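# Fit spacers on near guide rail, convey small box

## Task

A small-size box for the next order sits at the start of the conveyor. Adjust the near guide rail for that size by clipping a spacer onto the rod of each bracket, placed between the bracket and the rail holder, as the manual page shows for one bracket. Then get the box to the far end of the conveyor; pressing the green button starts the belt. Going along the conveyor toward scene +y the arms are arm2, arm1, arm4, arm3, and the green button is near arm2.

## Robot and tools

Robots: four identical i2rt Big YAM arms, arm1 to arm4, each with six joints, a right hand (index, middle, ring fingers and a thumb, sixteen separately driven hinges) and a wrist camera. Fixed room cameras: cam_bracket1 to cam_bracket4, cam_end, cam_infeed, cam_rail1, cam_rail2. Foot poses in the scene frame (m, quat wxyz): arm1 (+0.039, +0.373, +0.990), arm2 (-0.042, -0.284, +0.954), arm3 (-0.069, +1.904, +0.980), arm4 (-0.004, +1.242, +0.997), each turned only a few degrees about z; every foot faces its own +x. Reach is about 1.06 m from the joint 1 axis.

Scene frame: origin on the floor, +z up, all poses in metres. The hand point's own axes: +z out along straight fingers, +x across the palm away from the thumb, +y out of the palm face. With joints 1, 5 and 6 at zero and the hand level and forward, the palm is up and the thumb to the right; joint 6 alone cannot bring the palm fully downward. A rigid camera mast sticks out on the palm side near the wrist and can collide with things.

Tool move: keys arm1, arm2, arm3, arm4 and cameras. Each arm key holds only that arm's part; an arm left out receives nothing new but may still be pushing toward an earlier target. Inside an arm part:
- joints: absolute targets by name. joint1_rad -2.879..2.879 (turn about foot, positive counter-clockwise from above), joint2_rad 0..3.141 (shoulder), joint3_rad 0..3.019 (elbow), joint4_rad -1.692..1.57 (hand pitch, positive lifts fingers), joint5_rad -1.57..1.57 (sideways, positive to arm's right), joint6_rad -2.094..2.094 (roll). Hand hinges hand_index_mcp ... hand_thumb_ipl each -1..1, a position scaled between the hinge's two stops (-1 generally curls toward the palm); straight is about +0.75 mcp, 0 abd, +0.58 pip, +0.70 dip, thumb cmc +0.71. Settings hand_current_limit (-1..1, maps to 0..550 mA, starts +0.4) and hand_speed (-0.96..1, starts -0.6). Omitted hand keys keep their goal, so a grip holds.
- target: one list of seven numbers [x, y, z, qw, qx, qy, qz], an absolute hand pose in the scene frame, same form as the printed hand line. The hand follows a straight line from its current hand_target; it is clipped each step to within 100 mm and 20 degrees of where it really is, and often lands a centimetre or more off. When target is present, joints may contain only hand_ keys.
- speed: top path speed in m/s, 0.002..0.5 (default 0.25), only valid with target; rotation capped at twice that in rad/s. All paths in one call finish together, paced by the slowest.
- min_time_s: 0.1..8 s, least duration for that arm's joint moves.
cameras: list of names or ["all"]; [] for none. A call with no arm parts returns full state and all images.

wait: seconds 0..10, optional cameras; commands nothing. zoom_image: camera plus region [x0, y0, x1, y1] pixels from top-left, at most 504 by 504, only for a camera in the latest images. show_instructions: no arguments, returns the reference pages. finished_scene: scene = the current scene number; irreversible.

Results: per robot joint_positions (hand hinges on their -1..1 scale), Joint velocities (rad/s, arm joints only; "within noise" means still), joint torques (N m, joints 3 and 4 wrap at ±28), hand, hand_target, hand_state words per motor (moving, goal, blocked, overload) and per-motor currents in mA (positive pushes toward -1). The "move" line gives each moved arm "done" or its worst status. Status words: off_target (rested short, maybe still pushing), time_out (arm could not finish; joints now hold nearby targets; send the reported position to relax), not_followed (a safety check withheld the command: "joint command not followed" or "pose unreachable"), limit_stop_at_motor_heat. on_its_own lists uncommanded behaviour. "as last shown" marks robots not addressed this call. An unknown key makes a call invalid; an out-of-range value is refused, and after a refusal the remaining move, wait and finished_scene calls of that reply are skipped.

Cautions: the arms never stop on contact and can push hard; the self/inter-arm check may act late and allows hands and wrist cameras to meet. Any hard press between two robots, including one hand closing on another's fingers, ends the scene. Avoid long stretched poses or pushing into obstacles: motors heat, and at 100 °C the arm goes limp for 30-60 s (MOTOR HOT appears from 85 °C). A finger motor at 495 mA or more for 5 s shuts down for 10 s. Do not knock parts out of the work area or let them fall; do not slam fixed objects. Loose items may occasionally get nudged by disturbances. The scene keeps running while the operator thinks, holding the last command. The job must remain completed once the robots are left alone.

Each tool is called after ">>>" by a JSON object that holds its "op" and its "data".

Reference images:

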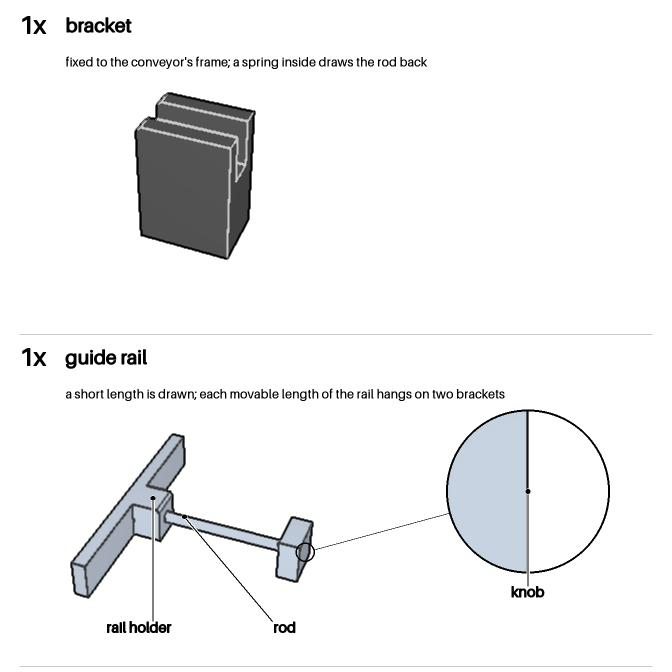

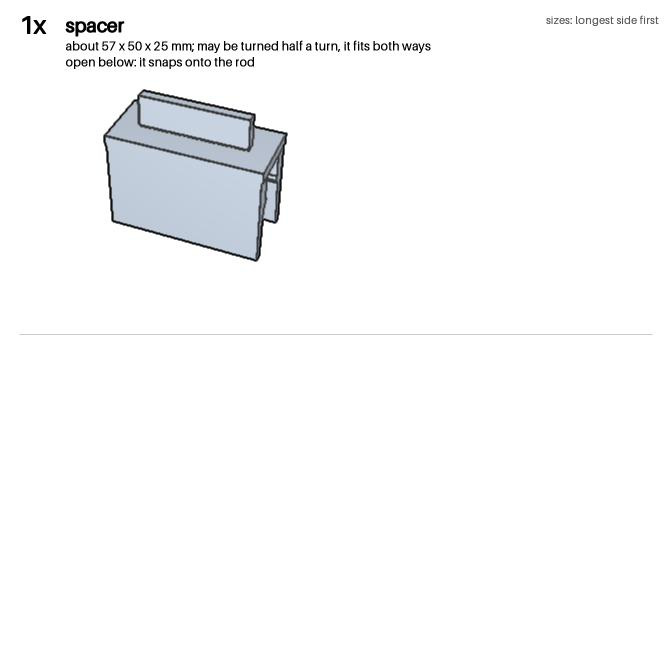

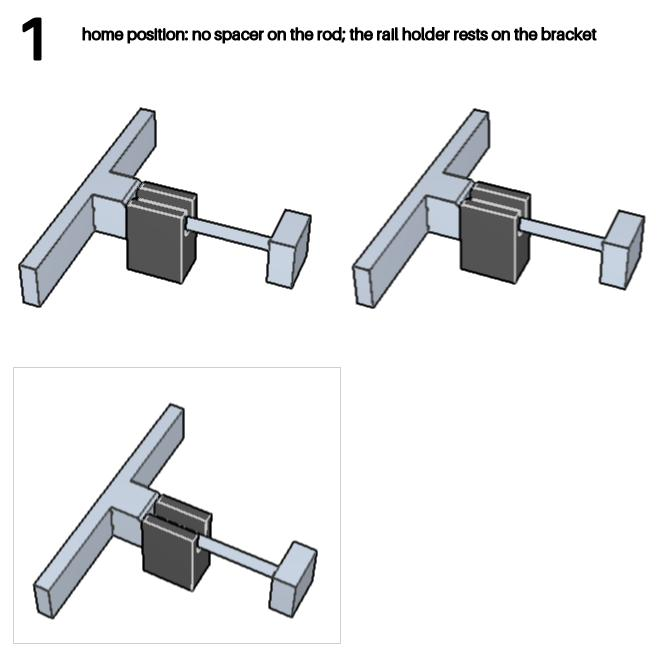

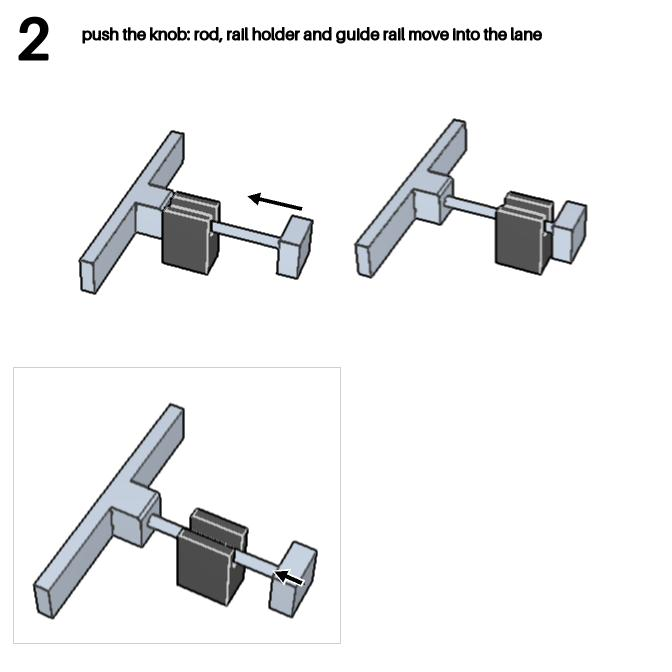

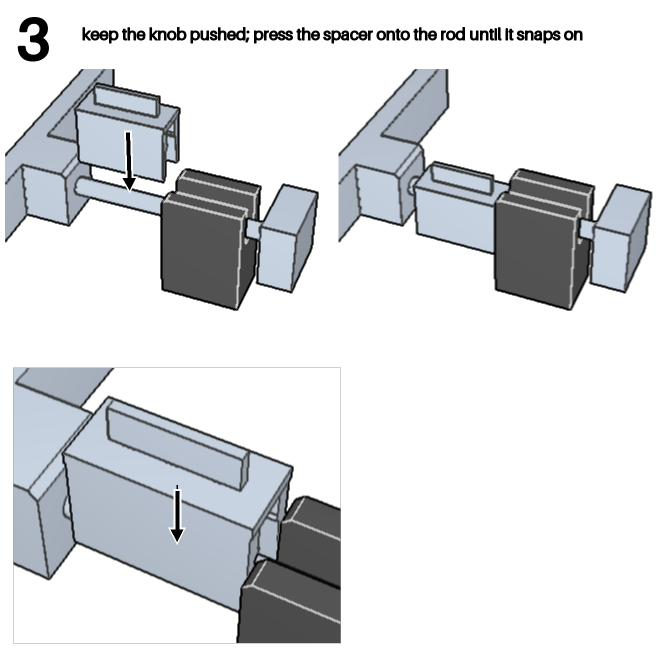

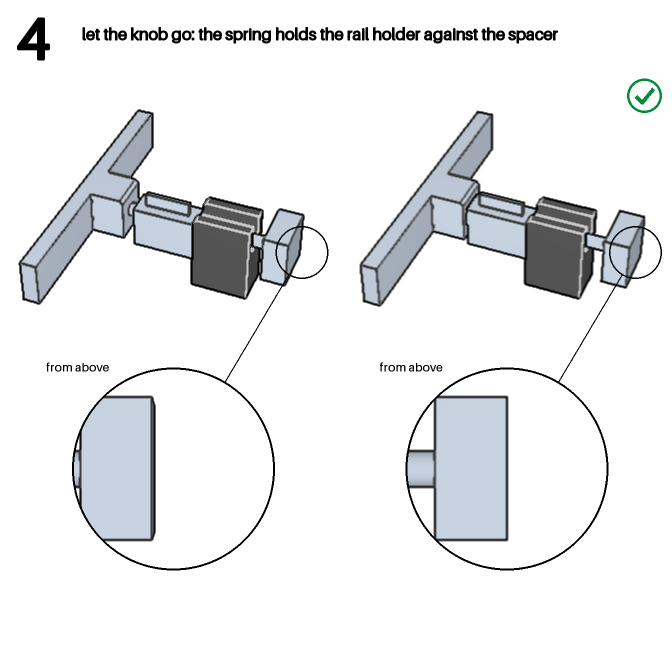

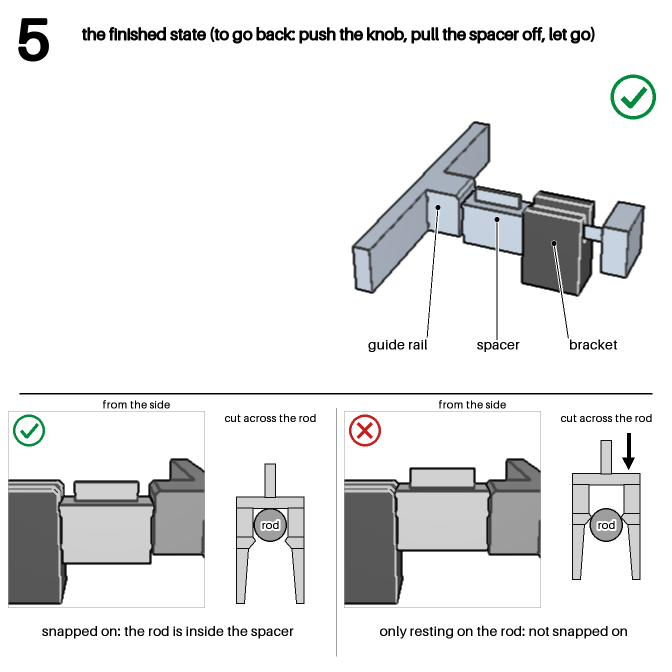

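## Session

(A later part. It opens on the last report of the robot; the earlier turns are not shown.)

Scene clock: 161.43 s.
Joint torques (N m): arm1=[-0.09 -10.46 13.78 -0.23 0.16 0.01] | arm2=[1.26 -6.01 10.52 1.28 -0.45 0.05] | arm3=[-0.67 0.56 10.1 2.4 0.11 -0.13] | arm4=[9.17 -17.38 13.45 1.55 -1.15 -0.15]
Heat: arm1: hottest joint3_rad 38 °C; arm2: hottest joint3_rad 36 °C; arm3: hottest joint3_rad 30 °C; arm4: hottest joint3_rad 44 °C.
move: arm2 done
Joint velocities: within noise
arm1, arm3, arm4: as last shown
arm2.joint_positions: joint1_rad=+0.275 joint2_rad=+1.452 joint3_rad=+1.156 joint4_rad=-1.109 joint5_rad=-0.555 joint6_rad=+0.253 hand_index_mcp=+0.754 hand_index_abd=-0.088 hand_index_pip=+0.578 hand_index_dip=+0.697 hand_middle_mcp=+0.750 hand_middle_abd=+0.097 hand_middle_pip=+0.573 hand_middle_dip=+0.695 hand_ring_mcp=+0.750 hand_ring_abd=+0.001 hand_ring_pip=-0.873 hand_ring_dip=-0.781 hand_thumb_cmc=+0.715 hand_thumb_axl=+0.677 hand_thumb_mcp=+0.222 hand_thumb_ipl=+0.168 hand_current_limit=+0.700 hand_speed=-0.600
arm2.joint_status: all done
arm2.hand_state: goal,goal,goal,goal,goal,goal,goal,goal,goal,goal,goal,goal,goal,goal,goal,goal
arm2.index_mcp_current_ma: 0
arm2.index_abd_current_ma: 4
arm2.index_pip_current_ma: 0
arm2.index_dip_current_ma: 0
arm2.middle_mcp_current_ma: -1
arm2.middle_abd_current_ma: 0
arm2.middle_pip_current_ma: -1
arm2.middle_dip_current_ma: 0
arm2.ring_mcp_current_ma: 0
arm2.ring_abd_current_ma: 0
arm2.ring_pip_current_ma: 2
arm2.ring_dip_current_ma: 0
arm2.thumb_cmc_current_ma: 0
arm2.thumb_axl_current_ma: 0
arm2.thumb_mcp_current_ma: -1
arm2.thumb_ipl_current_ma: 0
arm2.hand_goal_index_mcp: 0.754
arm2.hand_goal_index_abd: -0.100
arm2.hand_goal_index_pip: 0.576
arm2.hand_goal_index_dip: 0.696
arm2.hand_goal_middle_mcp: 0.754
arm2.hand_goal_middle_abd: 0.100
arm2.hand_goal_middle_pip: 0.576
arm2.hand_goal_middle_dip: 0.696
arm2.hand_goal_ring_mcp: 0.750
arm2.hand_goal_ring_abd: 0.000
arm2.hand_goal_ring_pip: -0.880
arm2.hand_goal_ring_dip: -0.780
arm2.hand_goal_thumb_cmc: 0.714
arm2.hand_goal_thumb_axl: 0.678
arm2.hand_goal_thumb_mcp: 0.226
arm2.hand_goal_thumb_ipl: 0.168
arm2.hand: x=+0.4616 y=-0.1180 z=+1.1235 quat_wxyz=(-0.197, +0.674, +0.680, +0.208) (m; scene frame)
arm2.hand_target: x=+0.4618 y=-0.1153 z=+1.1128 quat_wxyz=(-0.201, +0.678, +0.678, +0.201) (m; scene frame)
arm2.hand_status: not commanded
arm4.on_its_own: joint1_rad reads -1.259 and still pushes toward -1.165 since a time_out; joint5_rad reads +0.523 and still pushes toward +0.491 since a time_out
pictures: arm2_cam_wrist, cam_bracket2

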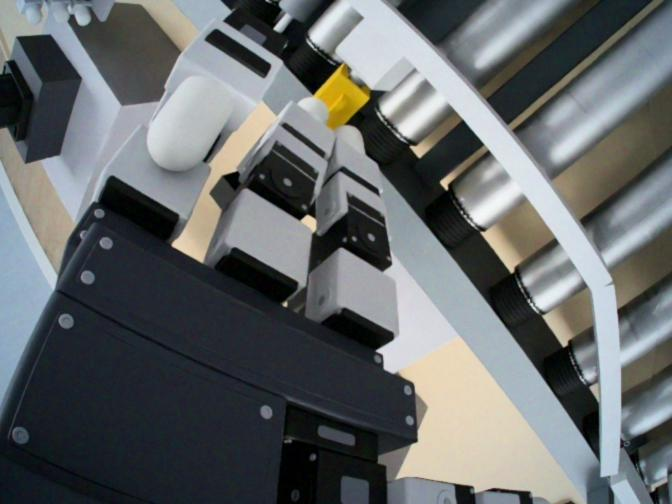

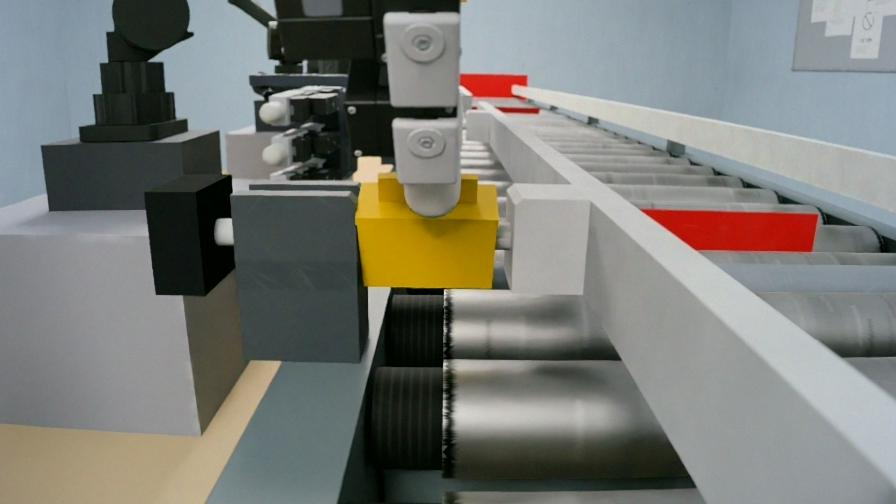

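>>> {"op": "move", "data": {"arm2": {"target":[0.461,-0.1120,1.1075,-0.2008,0.678,0.678,0.2008],"speed":0.03,"joints":{"hand_index_abd":-0.05,"hand_middle_abd":0.05}}}}

>>> {"op": "move", "data": {"arm2": {"joints":{"hand_index_abd":-0.13,"hand_middle_abd":0.13}}, "cameras": ["cam_bracket2","arm2_cam_wrist"]}}

>>> {"op": "zoom_image", "data": {"camera": "cam_bracket2", "region": [320, 40, 570, 320]}}

>>> {"op": "zoom_image", "data": {"camera": "arm2_cam_wrist", "region": [280, 50, 400, 150]}}

Scene clock: 162.53 s.
Joint torques (N m): arm1=[-0.09 -10.46 13.81 -0.2 0.14 0.04] | arm2=[1.79 -6.07 10.11 0.94 -0.46 0.04] | arm3=[-0.62 0.5 10.11 2.4 0.11 -0.12] | arm4=[9.17 -17.32 13.42 1.61 -1.15 -0.15]
Heat: arm1: hottest joint3_rad 38 °C; arm2: hottest joint3_rad 36 °C; arm3: hottest joint3_rad 30 °C; arm4: hottest joint3_rad 44 °C.
move: arm2 off_target
Joint velocities: within noise
arm1, arm3, arm4: as last shown
arm2.joint_positions: joint1_rad=+0.282 joint2_rad=+1.452 joint3_rad=+1.145 joint4_rad=-1.091 joint5_rad=-0.554 joint6_rad=+0.262 hand_index_mcp=+0.754 hand_index_abd=-0.050 hand_index_pip=+0.578 hand_index_dip=+0.697 hand_middle_mcp=+0.750 hand_middle_abd=+0.058 hand_middle_pip=+0.573 hand_middle_dip=+0.695 hand_ring_mcp=+0.750 hand_ring_abd=+0.001 hand_ring_pip=-0.873 hand_ring_dip=-0.781 hand_thumb_cmc=+0.715 hand_thumb_axl=+0.677 hand_thumb_mcp=+0.222 hand_thumb_ipl=+0.168 hand_current_limit=+0.700 hand_speed=-0.600
arm2.joint_status: all done
arm2.hand_state: goal,goal,goal,goal,goal,goal,goal,goal,goal,goal,goal,goal,goal,goal,goal,goal
arm2.index_mcp_current_ma: 0
arm2.index_abd_current_ma: 0
arm2.index_pip_current_ma: 0
arm2.index_dip_current_ma: 0
arm2.middle_mcp_current_ma: -1
arm2.middle_abd_current_ma: 2
arm2.middle_pip_current_ma: -1
arm2.middle_dip_current_ma: 0
arm2.ring_mcp_current_ma: 0
arm2.ring_abd_current_ma: 0
arm2.ring_pip_current_ma: 2
arm2.ring_dip_current_ma: 0
arm2.thumb_cmc_current_ma: 0
arm2.thumb_axl_current_ma: 0
arm2.thumb_mcp_current_ma: -1
arm2.thumb_ipl_current_ma: 0
arm2.hand_goal_index_mcp: 0.754
arm2.hand_goal_index_abd: -0.050
arm2.hand_goal_index_pip: 0.576
arm2.hand_goal_index_dip: 0.696
arm2.hand_goal_middle_mcp: 0.754
arm2.hand_goal_middle_abd: 0.050
arm2.hand_goal_middle_pip: 0.576
arm2.hand_goal_middle_dip: 0.696
arm2.hand_goal_ring_mcp: 0.750
arm2.hand_goal_ring_abd: 0.000
arm2.hand_goal_ring_pip: -0.880
arm2.hand_goal_ring_dip: -0.780
arm2.hand_goal_thumb_cmc: 0.714
arm2.hand_goal_thumb_axl: 0.678
arm2.hand_goal_thumb_mcp: 0.226
arm2.hand_goal_thumb_ipl: 0.168
arm2.hand: x=+0.4607 y=-0.1151 z=+1.1200 quat_wxyz=(-0.196, +0.674, +0.681, +0.209) (m; scene frame)
arm2.hand_target: x=+0.4606 y=-0.1121 z=+1.1076 quat_wxyz=(-0.201, +0.678, +0.678, +0.201) (m; scene frame)
arm2.hand_status: off_target (0.013 m and 1.2 deg from the pose sent, 0.017 m and 1.0 deg at the start)
arm4.on_its_own: joint1_rad reads -1.259 and still pushes toward -1.165 since a time_out; joint5_rad reads +0.523 and still pushes toward +0.491 since a time_out
pictures: none

Scene clock: 163.00 s.
Joint torques (N m): arm1=[0.15 -10.4 13.82 -0.27 0.14 0] | arm2=[2.14 -5.54 10.28 1.18 -0.48 0.03] | arm3=[-0.62 0.5 10.1 2.4 0.11 -0.12] | arm4=[9.23 -17.32 13.41 1.58 -1.15 -0.15]
Heat: arm1: hottest joint3_rad 38 °C; arm2: hottest joint3_rad 36 °C; arm3: hottest joint3_rad 30 °C; arm4: hottest joint3_rad 44 °C.
move: arm2 off_target
Joint velocities: within noise
arm1, arm3, arm4: as last shown
arm2.joint_positions: joint1_rad=+0.282 joint2_rad=+1.452 joint3_rad=+1.145 joint4_rad=-1.091 joint5_rad=-0.554 joint6_rad=+0.262 hand_index_mcp=+0.754 hand_index_abd=-0.092 hand_index_pip=+0.578 hand_index_dip=+0.697 hand_middle_mcp=+0.750 hand_middle_abd=+0.102 hand_middle_pip=+0.573 hand_middle_dip=+0.695 hand_ring_mcp=+0.750 hand_ring_abd=+0.001 hand_ring_pip=-0.873 hand_ring_dip=-0.781 hand_thumb_cmc=+0.715 hand_thumb_axl=+0.677 hand_thumb_mcp=+0.222 hand_thumb_ipl=+0.168 hand_current_limit=+0.700 hand_speed=-0.600
arm2.joint_status: hand_index_abd off_target (ended at -0.092, target -0.130); hand_middle_abd off_target (ended at +0.102, target +0.130)
arm2.hand_state: goal,blocked,goal,goal,goal,blocked,goal,goal,goal,goal,goal,goal,goal,goal,goal,goal
arm2.index_mcp_current_ma: 0
arm2.index_abd_current_ma: 28
arm2.index_pip_current_ma: 0
arm2.index_dip_current_ma: 0
arm2.middle_mcp_current_ma: -1
arm2.middle_abd_current_ma: -17
arm2.middle_pip_current_ma: -1
arm2.middle_dip_current_ma: 0
arm2.ring_mcp_current_ma: 0
arm2.ring_abd_current_ma: 0
arm2.ring_pip_current_ma: 2
arm2.ring_dip_current_ma: 0
arm2.thumb_cmc_current_ma: 0
arm2.thumb_axl_current_ma: 0
arm2.thumb_mcp_current_ma: -1
arm2.thumb_ipl_current_ma: 0
arm2.hand_goal_index_mcp: 0.754
arm2.hand_goal_index_abd: -0.130
arm2.hand_goal_index_pip: 0.576
arm2.hand_goal_index_dip: 0.696
arm2.hand_goal_middle_mcp: 0.754
arm2.hand_goal_middle_abd: 0.130
arm2.hand_goal_middle_pip: 0.576
arm2.hand_goal_middle_dip: 0.696
arm2.hand_goal_ring_mcp: 0.750
arm2.hand_goal_ring_abd: 0.000
arm2.hand_goal_ring_pip: -0.880
arm2.hand_goal_ring_dip: -0.780
arm2.hand_goal_thumb_cmc: 0.714
arm2.hand_goal_thumb_axl: 0.678
arm2.hand_goal_thumb_mcp: 0.226
arm2.hand_goal_thumb_ipl: 0.168
arm2.hand: x=+0.4607 y=-0.1151 z=+1.1200 quat_wxyz=(-0.196, +0.674, +0.681, +0.209) (m; scene frame)
arm2.hand_target: x=+0.4606 y=-0.1121 z=+1.1076 quat_wxyz=(-0.201, +0.678, +0.678, +0.201) (m; scene frame)
arm2.hand_status: not commanded
arm4.on_its_own: joint1_rad reads -1.259 and still pushes toward -1.165 since a time_out; joint5_rad reads +0.523 and still pushes toward +0.491 since a time_out
pictures: arm2_cam_wrist, cam_bracket2

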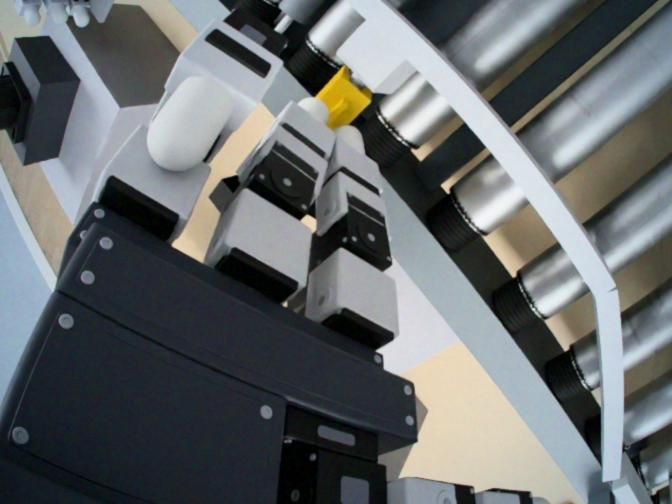

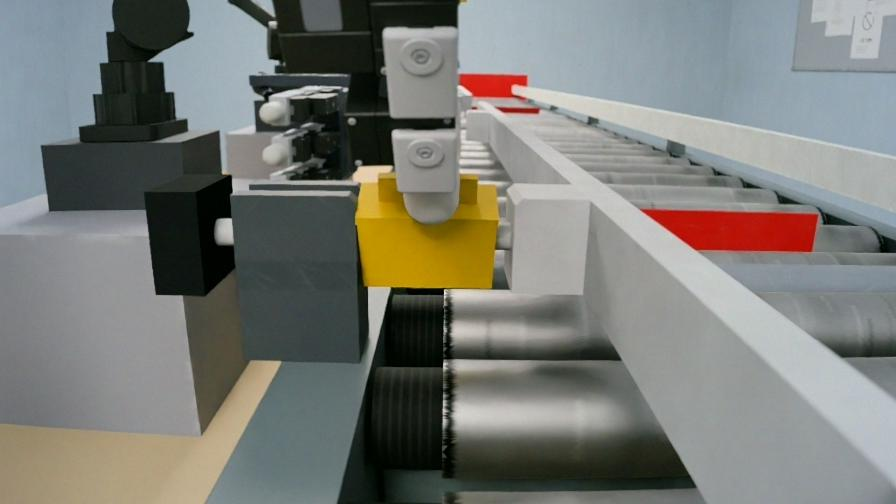

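Scaled by 1.800 from the camera's 896x504 image, which has a finer 1280x720 frame.

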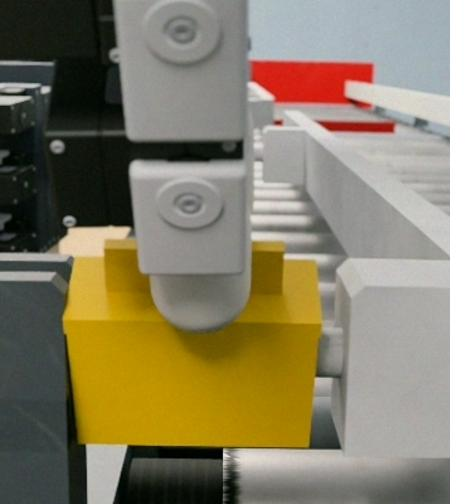

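Scaled by 4.200 from the camera's 672x504 image, which has a finer 960x720 frame.

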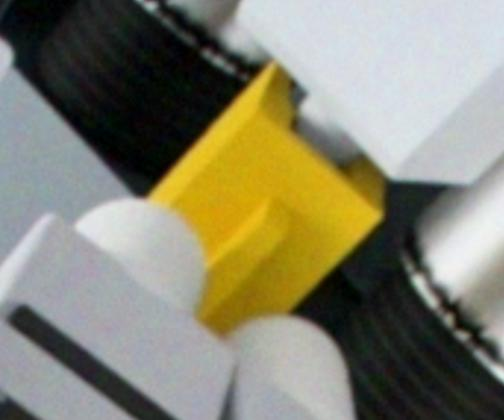

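>>> {"op": "move", "data": {"arm2": {"joints":{"hand_index_abd":-0.18,"hand_middle_abd":0.18}}}}

>>> {"op": "move", "data": {"arm2": {"target":[0.4625,-0.0960,1.132,-0.1590,0.6890,0.6890,0.1590],"speed":0.03}, "cameras": ["cam_bracket2"]}}

>>> {"op": "zoom_image", "data": {"camera": "cam_bracket2", "region": [320, 40, 570, 320]}}

Scene clock: 164.27 s.
Joint torques (N m): arm1=[-0.09 -10.58 13.74 -0.24 0.17 0.01] | arm2=[2.02 -5.42 10.28 1.18 -0.49 0.1] | arm3=[-0.62 0.5 10.11 2.39 0.1 -0.12] | arm4=[9.23 -17.49 13.42 1.58 -1.15 -0.14]
Heat: arm1: hottest joint3_rad 38 °C; arm2: hottest joint3_rad 36 °C; arm3: hottest joint3_rad 30 °C; arm4: hottest joint3_rad 44 °C.
move: arm2 off_target
Joint velocities: within noise
arm1, arm3, arm4: as last shown
arm2.joint_positions: joint1_rad=+0.282 joint2_rad=+1.452 joint3_rad=+1.145 joint4_rad=-1.091 joint5_rad=-0.554 joint6_rad=+0.262 hand_index_mcp=+0.754 hand_index_abd=-0.093 hand_index_pip=+0.578 hand_index_dip=+0.697 hand_middle_mcp=+0.750 hand_middle_abd=+0.104 hand_middle_pip=+0.573 hand_middle_dip=+0.695 hand_ring_mcp=+0.750 hand_ring_abd=+0.001 hand_ring_pip=-0.873 hand_ring_dip=-0.781 hand_thumb_cmc=+0.715 hand_thumb_axl=+0.677 hand_thumb_mcp=+0.222 hand_thumb_ipl=+0.168 hand_current_limit=+0.700 hand_speed=-0.600
arm2.joint_status: hand_index_abd off_target (ended at -0.093, target -0.180); hand_middle_abd off_target (ended at +0.104, target +0.180)
arm2.hand_state: goal,blocked,goal,goal,goal,blocked,goal,goal,goal,goal,goal,goal,goal,goal,goal,goal
arm2.index_mcp_current_ma: 0
arm2.index_abd_current_ma: 120
arm2.index_pip_current_ma: 0
arm2.index_dip_current_ma: 0
arm2.middle_mcp_current_ma: -1
arm2.middle_abd_current_ma: -94
arm2.middle_pip_current_ma: -1
arm2.middle_dip_current_ma: 0
arm2.ring_mcp_current_ma: 0
arm2.ring_abd_current_ma: 0
arm2.ring_pip_current_ma: 2
arm2.ring_dip_current_ma: 0
arm2.thumb_cmc_current_ma: 0
arm2.thumb_axl_current_ma: 0
arm2.thumb_mcp_current_ma: -1
arm2.thumb_ipl_current_ma: 0
arm2.hand_goal_index_mcp: 0.754
arm2.hand_goal_index_abd: -0.180
arm2.hand_goal_index_pip: 0.576
arm2.hand_goal_index_dip: 0.696
arm2.hand_goal_middle_mcp: 0.754
arm2.hand_goal_middle_abd: 0.180
arm2.hand_goal_middle_pip: 0.576
arm2.hand_goal_middle_dip: 0.696
arm2.hand_goal_ring_mcp: 0.750
arm2.hand_goal_ring_abd: 0.000
arm2.hand_goal_ring_pip: -0.880
arm2.hand_goal_ring_dip: -0.780
arm2.hand_goal_thumb_cmc: 0.714
arm2.hand_goal_thumb_axl: 0.678
arm2.hand_goal_thumb_mcp: 0.226
arm2.hand_goal_thumb_ipl: 0.168
arm2.hand: x=+0.4607 y=-0.1151 z=+1.1200 quat_wxyz=(-0.196, +0.674, +0.681, +0.209) (m; scene frame)
arm2.hand_target: x=+0.4606 y=-0.1121 z=+1.1076 quat_wxyz=(-0.201, +0.678, +0.678, +0.201) (m; scene frame)
arm2.hand_status: not commanded
arm4.on_its_own: joint1_rad reads -1.259 and still pushes toward -1.165 since a time_out; joint5_rad reads +0.523 and still pushes toward +0.491 since a time_out
pictures: none

Scene clock: 166.80 s.
Joint torques (N m): arm1=[0.21 -10.64 13.78 -0.29 0.16 0.02] | arm2=[2.96 -5.19 15.15 0.09 -0.34 0.05] | arm3=[-0.67 0.5 10.1 2.39 0.1 -0.12] | arm4=[9.05 -17.44 13.39 1.58 -1.15 -0.14]
Heat: arm1: hottest joint3_rad 38 °C; arm2: hottest joint3_rad 36 °C; arm3: hottest joint3_rad 30 °C; arm4: hottest joint3_rad 44 °C.
move: arm2 off_target
Joint velocities: within noise
arm1.joint_positions: joint1_rad=+0.426 joint2_rad=+1.393 joint3_rad=+1.504 joint4_rad=-1.689 joint5_rad=-0.005 joint6_rad=+0.512 hand_index_mcp=+0.748 hand_index_abd=-0.008 hand_index_pip=+0.574 hand_index_dip=+0.696 hand_middle_mcp=+0.753 hand_middle_abd=+0.012 hand_middle_pip=+0.576 hand_middle_dip=+0.696 hand_ring_mcp=+0.749 hand_ring_abd=+0.001 hand_ring_pip=-0.884 hand_ring_dip=-0.780 hand_thumb_cmc=+0.713 hand_thumb_axl=+0.677 hand_thumb_mcp=+0.223 hand_thumb_ipl=+0.168 hand_current_limit=+0.700 hand_speed=-0.600
arm1.joint_status: not commanded
arm1.hand_state: goal,blocked,goal,goal,goal,blocked,goal,goal,goal,goal,goal,goal,goal,goal,goal,goal
arm1.index_mcp_current_ma: -1
arm1.index_abd_current_ma: 225
arm1.index_pip_current_ma: 0
arm1.index_dip_current_ma: 0
arm1.middle_mcp_current_ma: 0
arm1.middle_abd_current_ma: -214
arm1.middle_pip_current_ma: 0
arm1.middle_dip_current_ma: 0
arm1.ring_mcp_current_ma: 0
arm1.ring_abd_current_ma: 0
arm1.ring_pip_current_ma: 1
arm1.ring_dip_current_ma: 0
arm1.thumb_cmc_current_ma: 0
arm1.thumb_axl_current_ma: 0
arm1.thumb_mcp_current_ma: 0
arm1.thumb_ipl_current_ma: 0
arm1.hand_goal_index_mcp: 0.754
arm1.hand_goal_index_abd: -0.150
arm1.hand_goal_index_pip: 0.576
arm1.hand_goal_index_dip: 0.696
arm1.hand_goal_middle_mcp: 0.754
arm1.hand_goal_middle_abd: 0.150
arm1.hand_goal_middle_pip: 0.576
arm1.hand_goal_middle_dip: 0.696
arm1.hand_goal_ring_mcp: 0.750
arm1.hand_goal_ring_abd: 0.000
arm1.hand_goal_ring_pip: -0.890
arm1.hand_goal_ring_dip: -0.780
arm1.hand_goal_thumb_cmc: 0.714
arm1.hand_goal_thumb_axl: 0.678
arm1.hand_goal_thumb_mcp: 0.226
arm1.hand_goal_thumb_ipl: 0.168
arm1.hand: x=+0.4720 y=+0.5491 z=+1.2986 quat_wxyz=(-0.001, +0.707, +0.707, -0.005) (m; scene frame)
arm1.hand_target: x=+0.4792 y=+0.5526 z=+1.3195 quat_wxyz=(+0.006, +0.707, +0.707, +0.014) (m; scene frame)
arm1.hand_status: not commanded
arm2.joint_positions: joint1_rad=+0.363 joint2_rad=+1.453 joint3_rad=+1.183 joint4_rad=-1.157 joint5_rad=-0.425 joint6_rad=+0.332 hand_index_mcp=+0.751 hand_index_abd=-0.093 hand_index_pip=+0.574 hand_index_dip=+0.697 hand_middle_mcp=+0.746 hand_middle_abd=+0.104 hand_middle_pip=+0.571 hand_middle_dip=+0.694 hand_ring_mcp=+0.750 hand_ring_abd=+0.001 hand_ring_pip=-0.873 hand_ring_dip=-0.781 hand_thumb_cmc=+0.715 hand_thumb_axl=+0.677 hand_thumb_mcp=+0.222 hand_thumb_ipl=+0.168 hand_current_limit=+0.700 hand_speed=-0.600
arm2.joint_status: not commanded
arm2.hand_state: goal,blocked,goal,goal,goal,blocked,goal,goal,goal,goal,goal,goal,goal,goal,goal,goal
arm2.index_mcp_current_ma: 0
arm2.index_abd_current_ma: 120
arm2.index_pip_current_ma: 0
arm2.index_dip_current_ma: 0
arm2.middle_mcp_current_ma: -3
arm2.middle_abd_current_ma: -94
arm2.middle_pip_current_ma: -1
arm2.middle_dip_current_ma: 0
arm2.ring_mcp_current_ma: 0
arm2.ring_abd_current_ma: 0
arm2.ring_pip_current_ma: 2
arm2.ring_dip_current_ma: 0
arm2.thumb_cmc_current_ma: 0
arm2.thumb_axl_current_ma: 0
arm2.thumb_mcp_current_ma: -1
arm2.thumb_ipl_current_ma: 0
arm2.hand_goal_index_mcp: 0.754
arm2.hand_goal_index_abd: -0.180
arm2.hand_goal_index_pip: 0.576
arm2.hand_goal_index_dip: 0.696
arm2.hand_goal_middle_mcp: 0.754
arm2.hand_goal_middle_abd: 0.180
arm2.hand_goal_middle_pip: 0.576
arm2.hand_goal_middle_dip: 0.696
arm2.hand_goal_ring_mcp: 0.750
arm2.hand_goal_ring_abd: 0.000
arm2.hand_goal_ring_pip: -0.880
arm2.hand_goal_ring_dip: -0.780
arm2.hand_goal_thumb_cmc: 0.714
arm2.hand_goal_thumb_axl: 0.678
arm2.hand_goal_thumb_mcp: 0.226
arm2.hand_goal_thumb_ipl: 0.168
arm2.hand: x=+0.4495 y=-0.1026 z=+1.1221 quat_wxyz=(-0.162, +0.688, +0.690, +0.155) (m; scene frame)
arm2.hand_target: x=+0.4618 y=-0.0961 z=+1.1319 quat_wxyz=(-0.159, +0.689, +0.689, +0.159) (m; scene frame)
arm2.hand_status: off_target (0.018 m and 0.6 deg from the pose sent, 0.023 m and 7.5 deg at the start)
arm3.joint_positions: joint1_rad=+0.019 joint2_rad=+0.621 joint3_rad=+1.445 joint4_rad=-1.172 joint5_rad=+0.010 joint6_rad=+1.142 hand_index_mcp=+0.755 hand_index_abd=+0.001 hand_index_pip=+0.577 hand_index_dip=+0.696 hand_middle_mcp=+0.755 hand_middle_abd=+0.001 hand_middle_pip=+0.577 hand_middle_dip=+0.696 hand_ring_mcp=+0.755 hand_ring_abd=+0.001 hand_ring_pip=+0.577 hand_ring_dip=+0.696 hand_thumb_cmc=+0.715 hand_thumb_axl=+0.677 hand_thumb_mcp=+0.226 hand_thumb_ipl=+0.168 hand_current_limit=+0.400 hand_speed=-0.600
arm3.joint_status: not commanded
arm3.hand_state: goal,goal,goal,goal,goal,goal,goal,goal,goal,goal,goal,goal,goal,goal,goal,goal
arm3.index_mcp_current_ma: 1
arm3.index_abd_current_ma: 1
arm3.index_pip_current_ma: 1
arm3.index_dip_current_ma: 0
arm3.middle_mcp_current_ma: 1
arm3.middle_abd_current_ma: 1
arm3.middle_pip_current_ma: 1
arm3.middle_dip_current_ma: 0
arm3.ring_mcp_current_ma: 1
arm3.ring_abd_current_ma: 1
arm3.ring_pip_current_ma: 1
arm3.ring_dip_current_ma: 0
arm3.thumb_cmc_current_ma: 1
arm3.thumb_axl_current_ma: -1
arm3.thumb_mcp_current_ma: 0
arm3.thumb_ipl_current_ma: 0
arm3.hand_goal_index_mcp: 0.754
arm3.hand_goal_index_abd: 0.000
arm3.hand_goal_index_pip: 0.576
arm3.hand_goal_index_dip: 0.696
arm3.hand_goal_middle_mcp: 0.754
arm3.hand_goal_middle_abd: 0.000
arm3.hand_goal_middle_pip: 0.576
arm3.hand_goal_middle_dip: 0.696
arm3.hand_goal_ring_mcp: 0.754
arm3.hand_goal_ring_abd: 0.000
arm3.hand_goal_ring_pip: 0.576
arm3.hand_goal_ring_dip: 0.696
arm3.hand_goal_thumb_cmc: 0.714
arm3.hand_goal_thumb_axl: 0.678
arm3.hand_goal_thumb_mcp: 0.226
arm3.hand_goal_thumb_ipl: 0.168
arm3.hand: x=+0.1747 y=+1.8084 z=+1.5973 quat_wxyz=(+0.136, +0.802, +0.159, +0.560) (m; scene frame)
arm3.hand_target: x=+0.1704 y=+1.8085 z=+1.6097 quat_wxyz=(+0.138, +0.794, +0.157, +0.571) (m; scene frame)
arm3.hand_status: not commanded
arm4.joint_positions: joint1_rad=-1.259 joint2_rad=+2.492 joint3_rad=+1.577 joint4_rad=+0.861 joint5_rad=+0.523 joint6_rad=+1.566 hand_index_mcp=+0.725 hand_index_abd=-0.039 hand_index_pip=+0.565 hand_index_dip=+0.695 hand_middle_mcp=+0.755 hand_middle_abd=+0.003 hand_middle_pip=+0.577 hand_middle_dip=+0.696 hand_ring_mcp=+0.755 hand_ring_abd=+0.003 hand_ring_pip=+0.577 hand_ring_dip=+0.696 hand_thumb_cmc=+0.715 hand_thumb_axl=+0.677 hand_thumb_mcp=+0.226 hand_thumb_ipl=+0.168 hand_current_limit=+0.400 hand_speed=-0.600
arm4.joint_status: not commanded
arm4.hand_state: blocked,blocked,goal,goal,goal,goal,goal,goal,goal,goal,goal,goal,goal,goal,goal,goal
arm4.index_mcp_current_ma: -96
arm4.index_abd_current_ma: -107
arm4.index_pip_current_ma: -28
arm4.index_dip_current_ma: -2
arm4.middle_mcp_current_ma: 2
arm4.middle_abd_current_ma: 5
arm4.middle_pip_current_ma: 1
arm4.middle_dip_current_ma: 0
arm4.ring_mcp_current_ma: 2
arm4.ring_abd_current_ma: 6
arm4.ring_pip_current_ma: 1
arm4.ring_dip_current_ma: 0
arm4.thumb_cmc_current_ma: 1
arm4.thumb_axl_current_ma: -1
arm4.thumb_mcp_current_ma: 0
arm4.thumb_ipl_current_ma: -1
arm4.hand_goal_index_mcp: 0.754
arm4.hand_goal_index_abd: 0.000
arm4.hand_goal_index_pip: 0.576
arm4.hand_goal_index_dip: 0.696
arm4.hand_goal_middle_mcp: 0.754
arm4.hand_goal_middle_abd: 0.000
arm4.hand_goal_middle_pip: 0.576
arm4.hand_goal_middle_dip: 0.696
arm4.hand_goal_ring_mcp: 0.754
arm4.hand_goal_ring_abd: 0.000
arm4.hand_goal_ring_pip: 0.576
arm4.hand_goal_ring_dip: 0.696
arm4.hand_goal_thumb_cmc: 0.714
arm4.hand_goal_thumb_axl: 0.678
arm4.hand_goal_thumb_mcp: 0.226
arm4.hand_goal_thumb_ipl: 0.168
arm4.on_its_own: joint1_rad reads -1.259 and still pushes toward -1.165 since a time_out; joint5_rad reads +0.523 and still pushes toward +0.491 since a time_out
arm4.hand: x=+0.1475 y=+0.4622 z=+0.9695 quat_wxyz=(+0.522, +0.483, -0.539, +0.451) (m; scene frame)
arm4.hand_target: x=+0.2366 y=+0.4557 z=+0.9906 quat_wxyz=(+0.499, +0.502, -0.502, +0.497) (m; scene frame)
arm4.hand_status: not commanded
pictures: cam_bracket2

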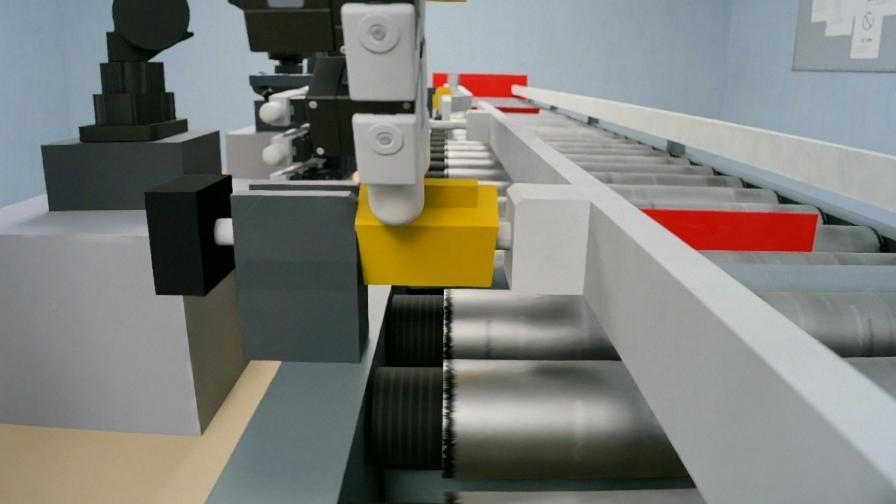

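Scaled by 1.800 from the camera's 896x504 image, which has a finer 1280x720 frame.

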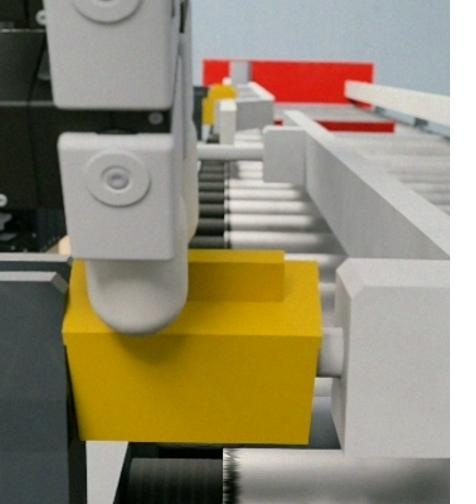

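>>> {"op": "move", "data": {"arm2": {"target":[0.472,-0.0740,1.146,-0.0923,0.7010,0.7010,0.0923],"speed":0.03}, "cameras": ["cam_bracket2","arm2_cam_wrist"]}}

>>> {"op": "zoom_image", "data": {"camera": "cam_bracket2", "region": [320, 40, 570, 320]}}

>>> {"op": "zoom_image", "data": {"camera": "arm2_cam_wrist", "region": [280, 50, 400, 150]}}

Scene clock: 172.77 s.
Joint torques (N m): arm1=[0.15 -10.52 13.79 -0.29 0.16 0.01] | arm2=[2.02 -6.89 15.23 0.12 -0.08 0.05] | arm3=[-0.62 0.5 10.11 2.39 0.1 -0.13] | arm4=[9.17 -17.32 13.42 1.55 -1.15 -0.14]
Heat: arm1: hottest joint3_rad 38 °C; arm2: hottest joint3_rad 37 °C; arm3: hottest joint3_rad 30 °C; arm4: hottest joint3_rad 44 °C.
move: arm2 off_target
Joint velocities: within noise
arm1, arm3, arm4: as last shown
arm2.joint_positions: joint1_rad=+0.469 joint2_rad=+1.520 joint3_rad=+1.317 joint4_rad=-1.264 joint5_rad=-0.232 joint6_rad=+0.419 hand_index_mcp=+0.751 hand_index_abd=-0.093 hand_index_pip=+0.574 hand_index_dip=+0.697 hand_middle_mcp=+0.746 hand_middle_abd=+0.104 hand_middle_pip=+0.571 hand_middle_dip=+0.694 hand_ring_mcp=+0.750 hand_ring_abd=+0.001 hand_ring_pip=-0.873 hand_ring_dip=-0.781 hand_thumb_cmc=+0.715 hand_thumb_axl=+0.677 hand_thumb_mcp=+0.222 hand_thumb_ipl=+0.168 hand_current_limit=+0.700 hand_speed=-0.600
arm2.joint_status: not commanded
arm2.hand_state: goal,blocked,goal,goal,goal,blocked,goal,goal,goal,goal,goal,goal,goal,goal,goal,goal
arm2.index_mcp_current_ma: 0
arm2.index_abd_current_ma: 120
arm2.index_pip_current_ma: 0
arm2.index_dip_current_ma: 0
arm2.middle_mcp_current_ma: -3
arm2.middle_abd_current_ma: -94
arm2.middle_pip_current_ma: -1
arm2.middle_dip_current_ma: 0
arm2.ring_mcp_current_ma: 0
arm2.ring_abd_current_ma: 0
arm2.ring_pip_current_ma: 2
arm2.ring_dip_current_ma: 0
arm2.thumb_cmc_current_ma: 0
arm2.thumb_axl_current_ma: 0
arm2.thumb_mcp_current_ma: -1
arm2.thumb_ipl_current_ma: 0
arm2.hand_goal_index_mcp: 0.754
arm2.hand_goal_index_abd: -0.180
arm2.hand_goal_index_pip: 0.576
arm2.hand_goal_index_dip: 0.696
arm2.hand_goal_middle_mcp: 0.754
arm2.hand_goal_middle_abd: 0.180
arm2.hand_goal_middle_pip: 0.576
arm2.hand_goal_middle_dip: 0.696
arm2.hand_goal_ring_mcp: 0.750
arm2.hand_goal_ring_abd: 0.000
arm2.hand_goal_ring_pip: -0.880
arm2.hand_goal_ring_dip: -0.780
arm2.hand_goal_thumb_cmc: 0.714
arm2.hand_goal_thumb_axl: 0.678
arm2.hand_goal_thumb_mcp: 0.226
arm2.hand_goal_thumb_ipl: 0.168
arm2.hand: x=+0.4600 y=-0.0822 z=+1.1365 quat_wxyz=(-0.095, +0.700, +0.703, +0.087) (m; scene frame)
arm2.hand_target: x=+0.4714 y=-0.0741 z=+1.1459 quat_wxyz=(-0.092, +0.701, +0.701, +0.093) (m; scene frame)
arm2.hand_status: off_target (0.017 m and 0.7 deg from the pose sent, 0.043 m and 10.9 deg at the start)
arm4.on_its_own: joint1_rad reads -1.259 and still pushes toward -1.165 since a time_out; joint5_rad reads +0.523 and still pushes toward +0.491 since a time_out
pictures: arm2_cam_wrist, cam_bracket2

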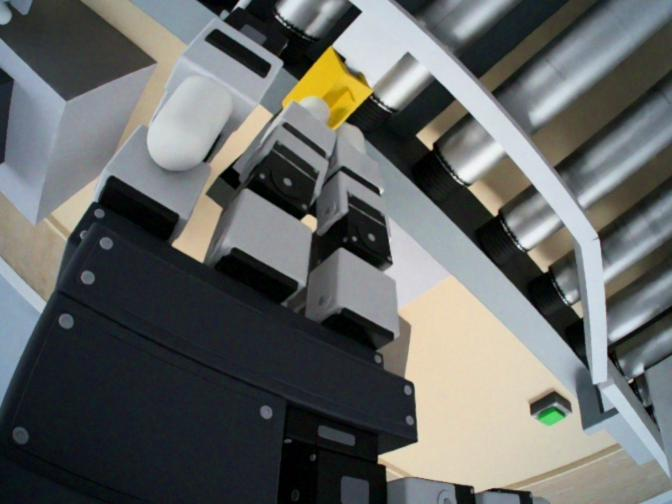

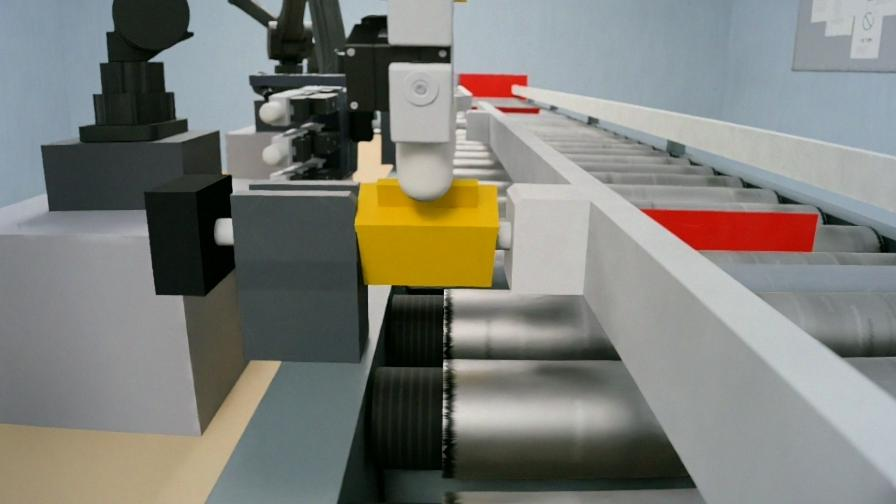

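Scaled by 1.800 from the camera's 896x504 image, which has a finer 1280x720 frame.

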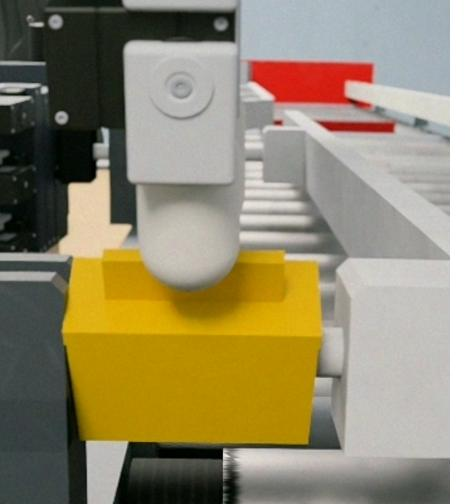

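Scaled by 4.200 from the camera's 672x504 image, which has a finer 960x720 frame.

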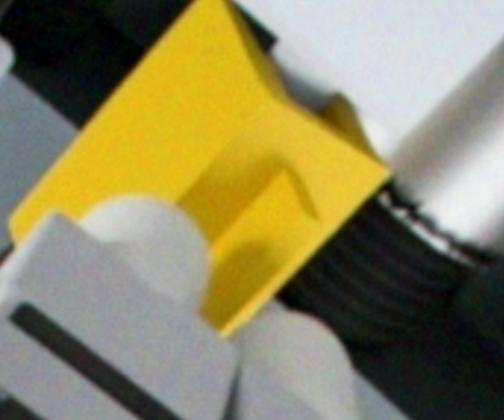

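>>> {"op": "move", "data": {"arm2": {"target":[0.472,-0.0850,1.176,-0.0923,0.7010,0.7010,0.0923],"speed":0.06,"joints":{"hand_index_abd":-0.02,"hand_middle_abd":0.02}}}}

>>> {"op": "move", "data": {"arm2": {"target":[0.466,-0.1350,1.148,-0.2067,0.6762,0.6762,0.2067],"speed":0.06,"joints":{"hand_index_abd":0.05,"hand_middle_abd":-0.05}}, "cameras": ["cam_bracket2","arm2_cam_wrist"]}}

>>> {"op": "zoom_image", "data": {"camera": "cam_bracket2", "region": [320, 40, 570, 320]}}

>>> {"op": "zoom_image", "data": {"camera": "arm2_cam_wrist", "region": [260, 30, 420, 170]}}

Scene clock: 175.17 s.
Joint torques (N m): arm1=[0.21 -10.4 13.85 -0.16 0.15 0.02] | arm2=[0.56 -8.82 14.95 0.03 -0.22 -0.2] | arm3=[-0.67 0.5 10.1 2.39 0.1 -0.12] | arm4=[9.23 -17.49 13.39 1.57 -1.15 -0.14]
Heat: arm1: hottest joint3_rad 38 °C; arm2: hottest joint3_rad 37 °C; arm3: hottest joint3_rad 30 °C; arm4: hottest joint3_rad 44 °C.
move: arm2 off_target
Joint velocities: within noise
arm1, arm3, arm4: as last shown
arm2.joint_positions: joint1_rad=+0.463 joint2_rad=+1.520 joint3_rad=+1.373 joint4_rad=-1.346 joint5_rad=-0.232 joint6_rad=+0.419 hand_index_mcp=+0.751 hand_index_abd=-0.021 hand_index_pip=+0.574 hand_index_dip=+0.697 hand_middle_mcp=+0.749 hand_middle_abd=+0.024 hand_middle_pip=+0.572 hand_middle_dip=+0.694 hand_ring_mcp=+0.750 hand_ring_abd=+0.001 hand_ring_pip=-0.873 hand_ring_dip=-0.781 hand_thumb_cmc=+0.715 hand_thumb_axl=+0.677 hand_thumb_mcp=+0.222 hand_thumb_ipl=+0.168 hand_current_limit=+0.700 hand_speed=-0.600
arm2.joint_status: all done
arm2.hand_state: goal,goal,goal,goal,goal,goal,goal,goal,goal,goal,goal,goal,goal,goal,goal,goal
arm2.index_mcp_current_ma: 0
arm2.index_abd_current_ma: 0
arm2.index_pip_current_ma: 0
arm2.index_dip_current_ma: 0
arm2.middle_mcp_current_ma: -1
arm2.middle_abd_current_ma: 1
arm2.middle_pip_current_ma: -1
arm2.middle_dip_current_ma: 0
arm2.ring_mcp_current_ma: 0
arm2.ring_abd_current_ma: 0
arm2.ring_pip_current_ma: 2
arm2.ring_dip_current_ma: 0
arm2.thumb_cmc_current_ma: 0
arm2.thumb_axl_current_ma: 0
arm2.thumb_mcp_current_ma: -1
arm2.thumb_ipl_current_ma: 0
arm2.hand_goal_index_mcp: 0.754
arm2.hand_goal_index_abd: -0.020
arm2.hand_goal_index_pip: 0.576
arm2.hand_goal_index_dip: 0.696
arm2.hand_goal_middle_mcp: 0.754
arm2.hand_goal_middle_abd: 0.020
arm2.hand_goal_middle_pip: 0.576
arm2.hand_goal_middle_dip: 0.696
arm2.hand_goal_ring_mcp: 0.750
arm2.hand_goal_ring_abd: 0.000
arm2.hand_goal_ring_pip: -0.880
arm2.hand_goal_ring_dip: -0.780
arm2.hand_goal_thumb_cmc: 0.714
arm2.hand_goal_thumb_axl: 0.678
arm2.hand_goal_thumb_mcp: 0.226
arm2.hand_goal_thumb_ipl: 0.168
arm2.hand: x=+0.4588 y=-0.0860 z=+1.1553 quat_wxyz=(-0.100, +0.703, +0.700, +0.075) (m; scene frame)
arm2.hand_target: x=+0.4712 y=-0.0854 z=+1.1759 quat_wxyz=(-0.092, +0.701, +0.701, +0.092) (m; scene frame)
arm2.hand_status: off_target (0.025 m and 2.2 deg from the pose sent, 0.041 m and 0.7 deg at the start)
arm4.on_its_own: joint1_rad reads -1.259 and still pushes toward -1.165 since a time_out; joint5_rad reads +0.523 and still pushes toward +0.491 since a time_out
pictures: none

Scene clock: 178.47 s.
Joint torques (N m): arm1=[0.03 -10.52 13.78 -0.25 0.16 0.02] | arm2=[1.38 -7.94 10.41 1.01 -0.72 -0.22] | arm3=[-0.62 0.56 10.1 2.39 0.1 -0.12] | arm4=[9.23 -17.38 13.41 1.58 -1.15 -0.15]
Heat: arm1: hottest joint3_rad 38 °C; arm2: hottest joint3_rad 37 °C; arm3: hottest joint3_rad 30 °C; arm4: hottest joint3_rad 44 °C.
move: arm2 done
Joint velocities: within noise
arm1, arm3, arm4: as last shown
arm2.joint_positions: joint1_rad=+0.236 joint2_rad=+1.459 joint3_rad=+1.227 joint4_rad=-1.229 joint5_rad=-0.574 joint6_rad=+0.220 hand_index_mcp=+0.751 hand_index_abd=+0.049 hand_index_pip=+0.574 hand_index_dip=+0.697 hand_middle_mcp=+0.749 hand_middle_abd=-0.044 hand_middle_pip=+0.572 hand_middle_dip=+0.694 hand_ring_mcp=+0.750 hand_ring_abd=+0.001 hand_ring_pip=-0.873 hand_ring_dip=-0.781 hand_thumb_cmc=+0.715 hand_thumb_axl=+0.677 hand_thumb_mcp=+0.222 hand_thumb_ipl=+0.168 hand_current_limit=+0.700 hand_speed=-0.600
arm2.joint_status: all done
arm2.hand_state: goal,goal,goal,goal,goal,goal,goal,goal,goal,goal,goal,goal,goal,goal,goal,goal
arm2.index_mcp_current_ma: 0
arm2.index_abd_current_ma: 0
arm2.index_pip_current_ma: 0
arm2.index_dip_current_ma: 0
arm2.middle_mcp_current_ma: -1
arm2.middle_abd_current_ma: 1
arm2.middle_pip_current_ma: -1
arm2.middle_dip_current_ma: 0
arm2.ring_mcp_current_ma: 0
arm2.ring_abd_current_ma: 0
arm2.ring_pip_current_ma: 2
arm2.ring_dip_current_ma: 0
arm2.thumb_cmc_current_ma: 0
arm2.thumb_axl_current_ma: 0
arm2.thumb_mcp_current_ma: -1
arm2.thumb_ipl_current_ma: 0
arm2.hand_goal_index_mcp: 0.754
arm2.hand_goal_index_abd: 0.050
arm2.hand_goal_index_pip: 0.576
arm2.hand_goal_index_dip: 0.696
arm2.hand_goal_middle_mcp: 0.754
arm2.hand_goal_middle_abd: -0.050
arm2.hand_goal_middle_pip: 0.576
arm2.hand_goal_middle_dip: 0.696
arm2.hand_goal_ring_mcp: 0.750
arm2.hand_goal_ring_abd: 0.000
arm2.hand_goal_ring_pip: -0.880
arm2.hand_goal_ring_dip: -0.780
arm2.hand_goal_thumb_cmc: 0.714
arm2.hand_goal_thumb_axl: 0.678
arm2.hand_goal_thumb_mcp: 0.226
arm2.hand_goal_thumb_ipl: 0.168
arm2.hand: x=+0.4644 y=-0.1332 z=+1.1435 quat_wxyz=(-0.212, +0.681, +0.673, +0.198) (m; scene frame)
arm2.hand_target: x=+0.4660 y=-0.1350 z=+1.1481 quat_wxyz=(-0.207, +0.676, +0.676, +0.207) (m; scene frame)
arm2.hand_status: done (0.005 m and 1.4 deg from the pose sent, 0.050 m and 19.9 deg at the start)
arm4.on_its_own: joint1_rad reads -1.259 and still pushes toward -1.165 since a time_out; joint5_rad reads +0.523 and still pushes toward +0.491 since a time_out
pictures: arm2_cam_wrist, cam_bracket2

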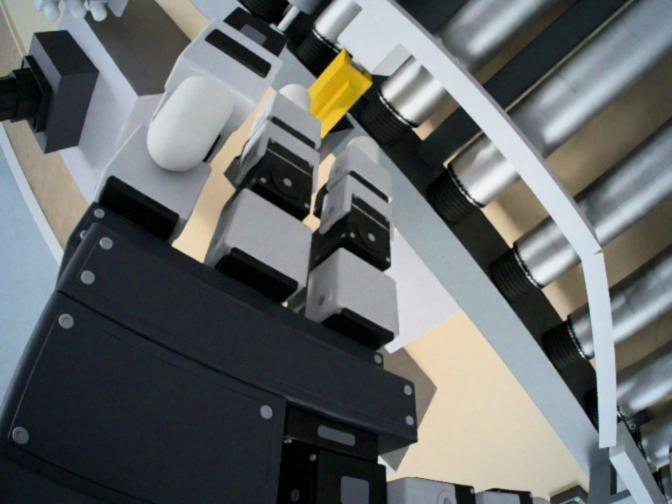

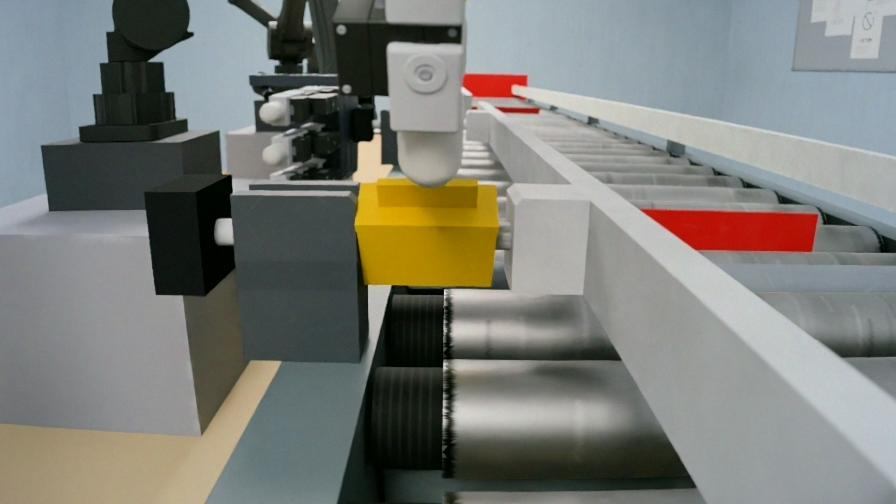

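Scaled by 1.800 from the camera's 896x504 image, which has a finer 1280x720 frame.

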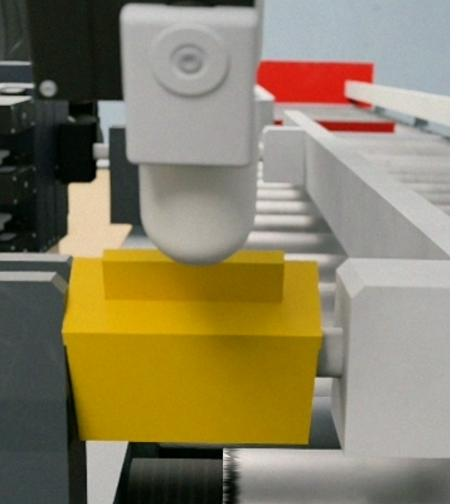

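Scaled by 3.150 from the camera's 672x504 image, which has a finer 960x720 frame.

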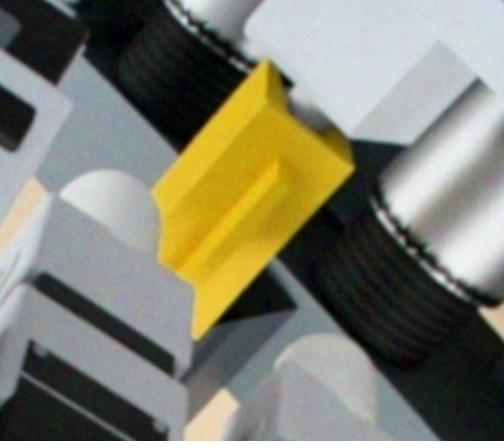

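>>> {"op": "move", "data": {"arm2": {"target":[0.464,-0.1280,1.117,-0.2185,0.6725,0.6725,0.2185],"speed":0.04,"joints":{"hand_index_abd":0.06,"hand_middle_abd":-0.06}}}}

Scene clock: 180.07 s.
Joint torques (N m): arm1=[0.03 -10.4 13.79 -0.25 0.15 0.02] | arm2=[1.03 -7.41 10.18 1.31 -0.8 -0.11] | arm3=[-0.62 0.5 10.11 2.39 0.1 -0.12] | arm4=[9.35 -17.38 13.45 1.58 -1.15 -0.15]
Heat: arm1: hottest joint3_rad 38 °C; arm2: hottest joint3_rad 37 °C; arm3: hottest joint3_rad 30 °C; arm4: hottest joint3_rad 45 °C.
move: arm2 done
Joint velocities: within noise
arm1, arm3, arm4: as last shown
arm2.joint_positions: joint1_rad=+0.236 joint2_rad=+1.458 joint3_rad=+1.154 joint4_rad=-1.127 joint5_rad=-0.608 joint6_rad=+0.220 hand_index_mcp=+0.751 hand_index_abd=+0.059 hand_index_pip=+0.574 hand_index_dip=+0.697 hand_middle_mcp=+0.749 hand_middle_abd=-0.051 hand_middle_pip=+0.573 hand_middle_dip=+0.694 hand_ring_mcp=+0.750 hand_ring_abd=+0.001 hand_ring_pip=-0.873 hand_ring_dip=-0.781 hand_thumb_cmc=+0.715 hand_thumb_axl=+0.677 hand_thumb_mcp=+0.222 hand_thumb_ipl=+0.168 hand_current_limit=+0.700 hand_speed=-0.600
arm2.joint_status: all done
arm2.hand_state: goal,goal,goal,goal,goal,goal,goal,goal,goal,goal,goal,goal,goal,goal,goal,goal
arm2.index_mcp_current_ma: 0
arm2.index_abd_current_ma: 0
arm2.index_pip_current_ma: 0
arm2.index_dip_current_ma: 0
arm2.middle_mcp_current_ma: -1
arm2.middle_abd_current_ma: 2
arm2.middle_pip_current_ma: -1
arm2.middle_dip_current_ma: 0
arm2.ring_mcp_current_ma: 0
arm2.ring_abd_current_ma: 0
arm2.ring_pip_current_ma: 2
arm2.ring_dip_current_ma: 0
arm2.thumb_cmc_current_ma: 0
arm2.thumb_axl_current_ma: 0
arm2.thumb_mcp_current_ma: -1
arm2.thumb_ipl_current_ma: 0
arm2.hand_goal_index_mcp: 0.754
arm2.hand_goal_index_abd: 0.060
arm2.hand_goal_index_pip: 0.576
arm2.hand_goal_index_dip: 0.696
arm2.hand_goal_middle_mcp: 0.754
arm2.hand_goal_middle_abd: -0.060
arm2.hand_goal_middle_pip: 0.576
arm2.hand_goal_middle_dip: 0.696
arm2.hand_goal_ring_mcp: 0.750
arm2.hand_goal_ring_abd: 0.000
arm2.hand_goal_ring_pip: -0.880
arm2.hand_goal_ring_dip: -0.780
arm2.hand_goal_thumb_cmc: 0.714
arm2.hand_goal_thumb_axl: 0.678
arm2.hand_goal_thumb_mcp: 0.226
arm2.hand_goal_thumb_ipl: 0.168
arm2.hand: x=+0.4621 y=-0.1277 z=+1.1220 quat_wxyz=(-0.218, +0.673, +0.673, +0.218) (m; scene frame)
arm2.hand_target: x=+0.4639 y=-0.1280 z=+1.1170 quat_wxyz=(-0.218, +0.673, +0.672, +0.218) (m; scene frame)
arm2.hand_status: done (0.005 m and 0.1 deg from the pose sent, 0.027 m and 2.7 deg at the start)
arm4.on_its_own: joint1_rad reads -1.259 and still pushes toward -1.165 since a time_out; joint5_rad reads +0.523 and still pushes toward +0.491 since a time_out
pictures: none


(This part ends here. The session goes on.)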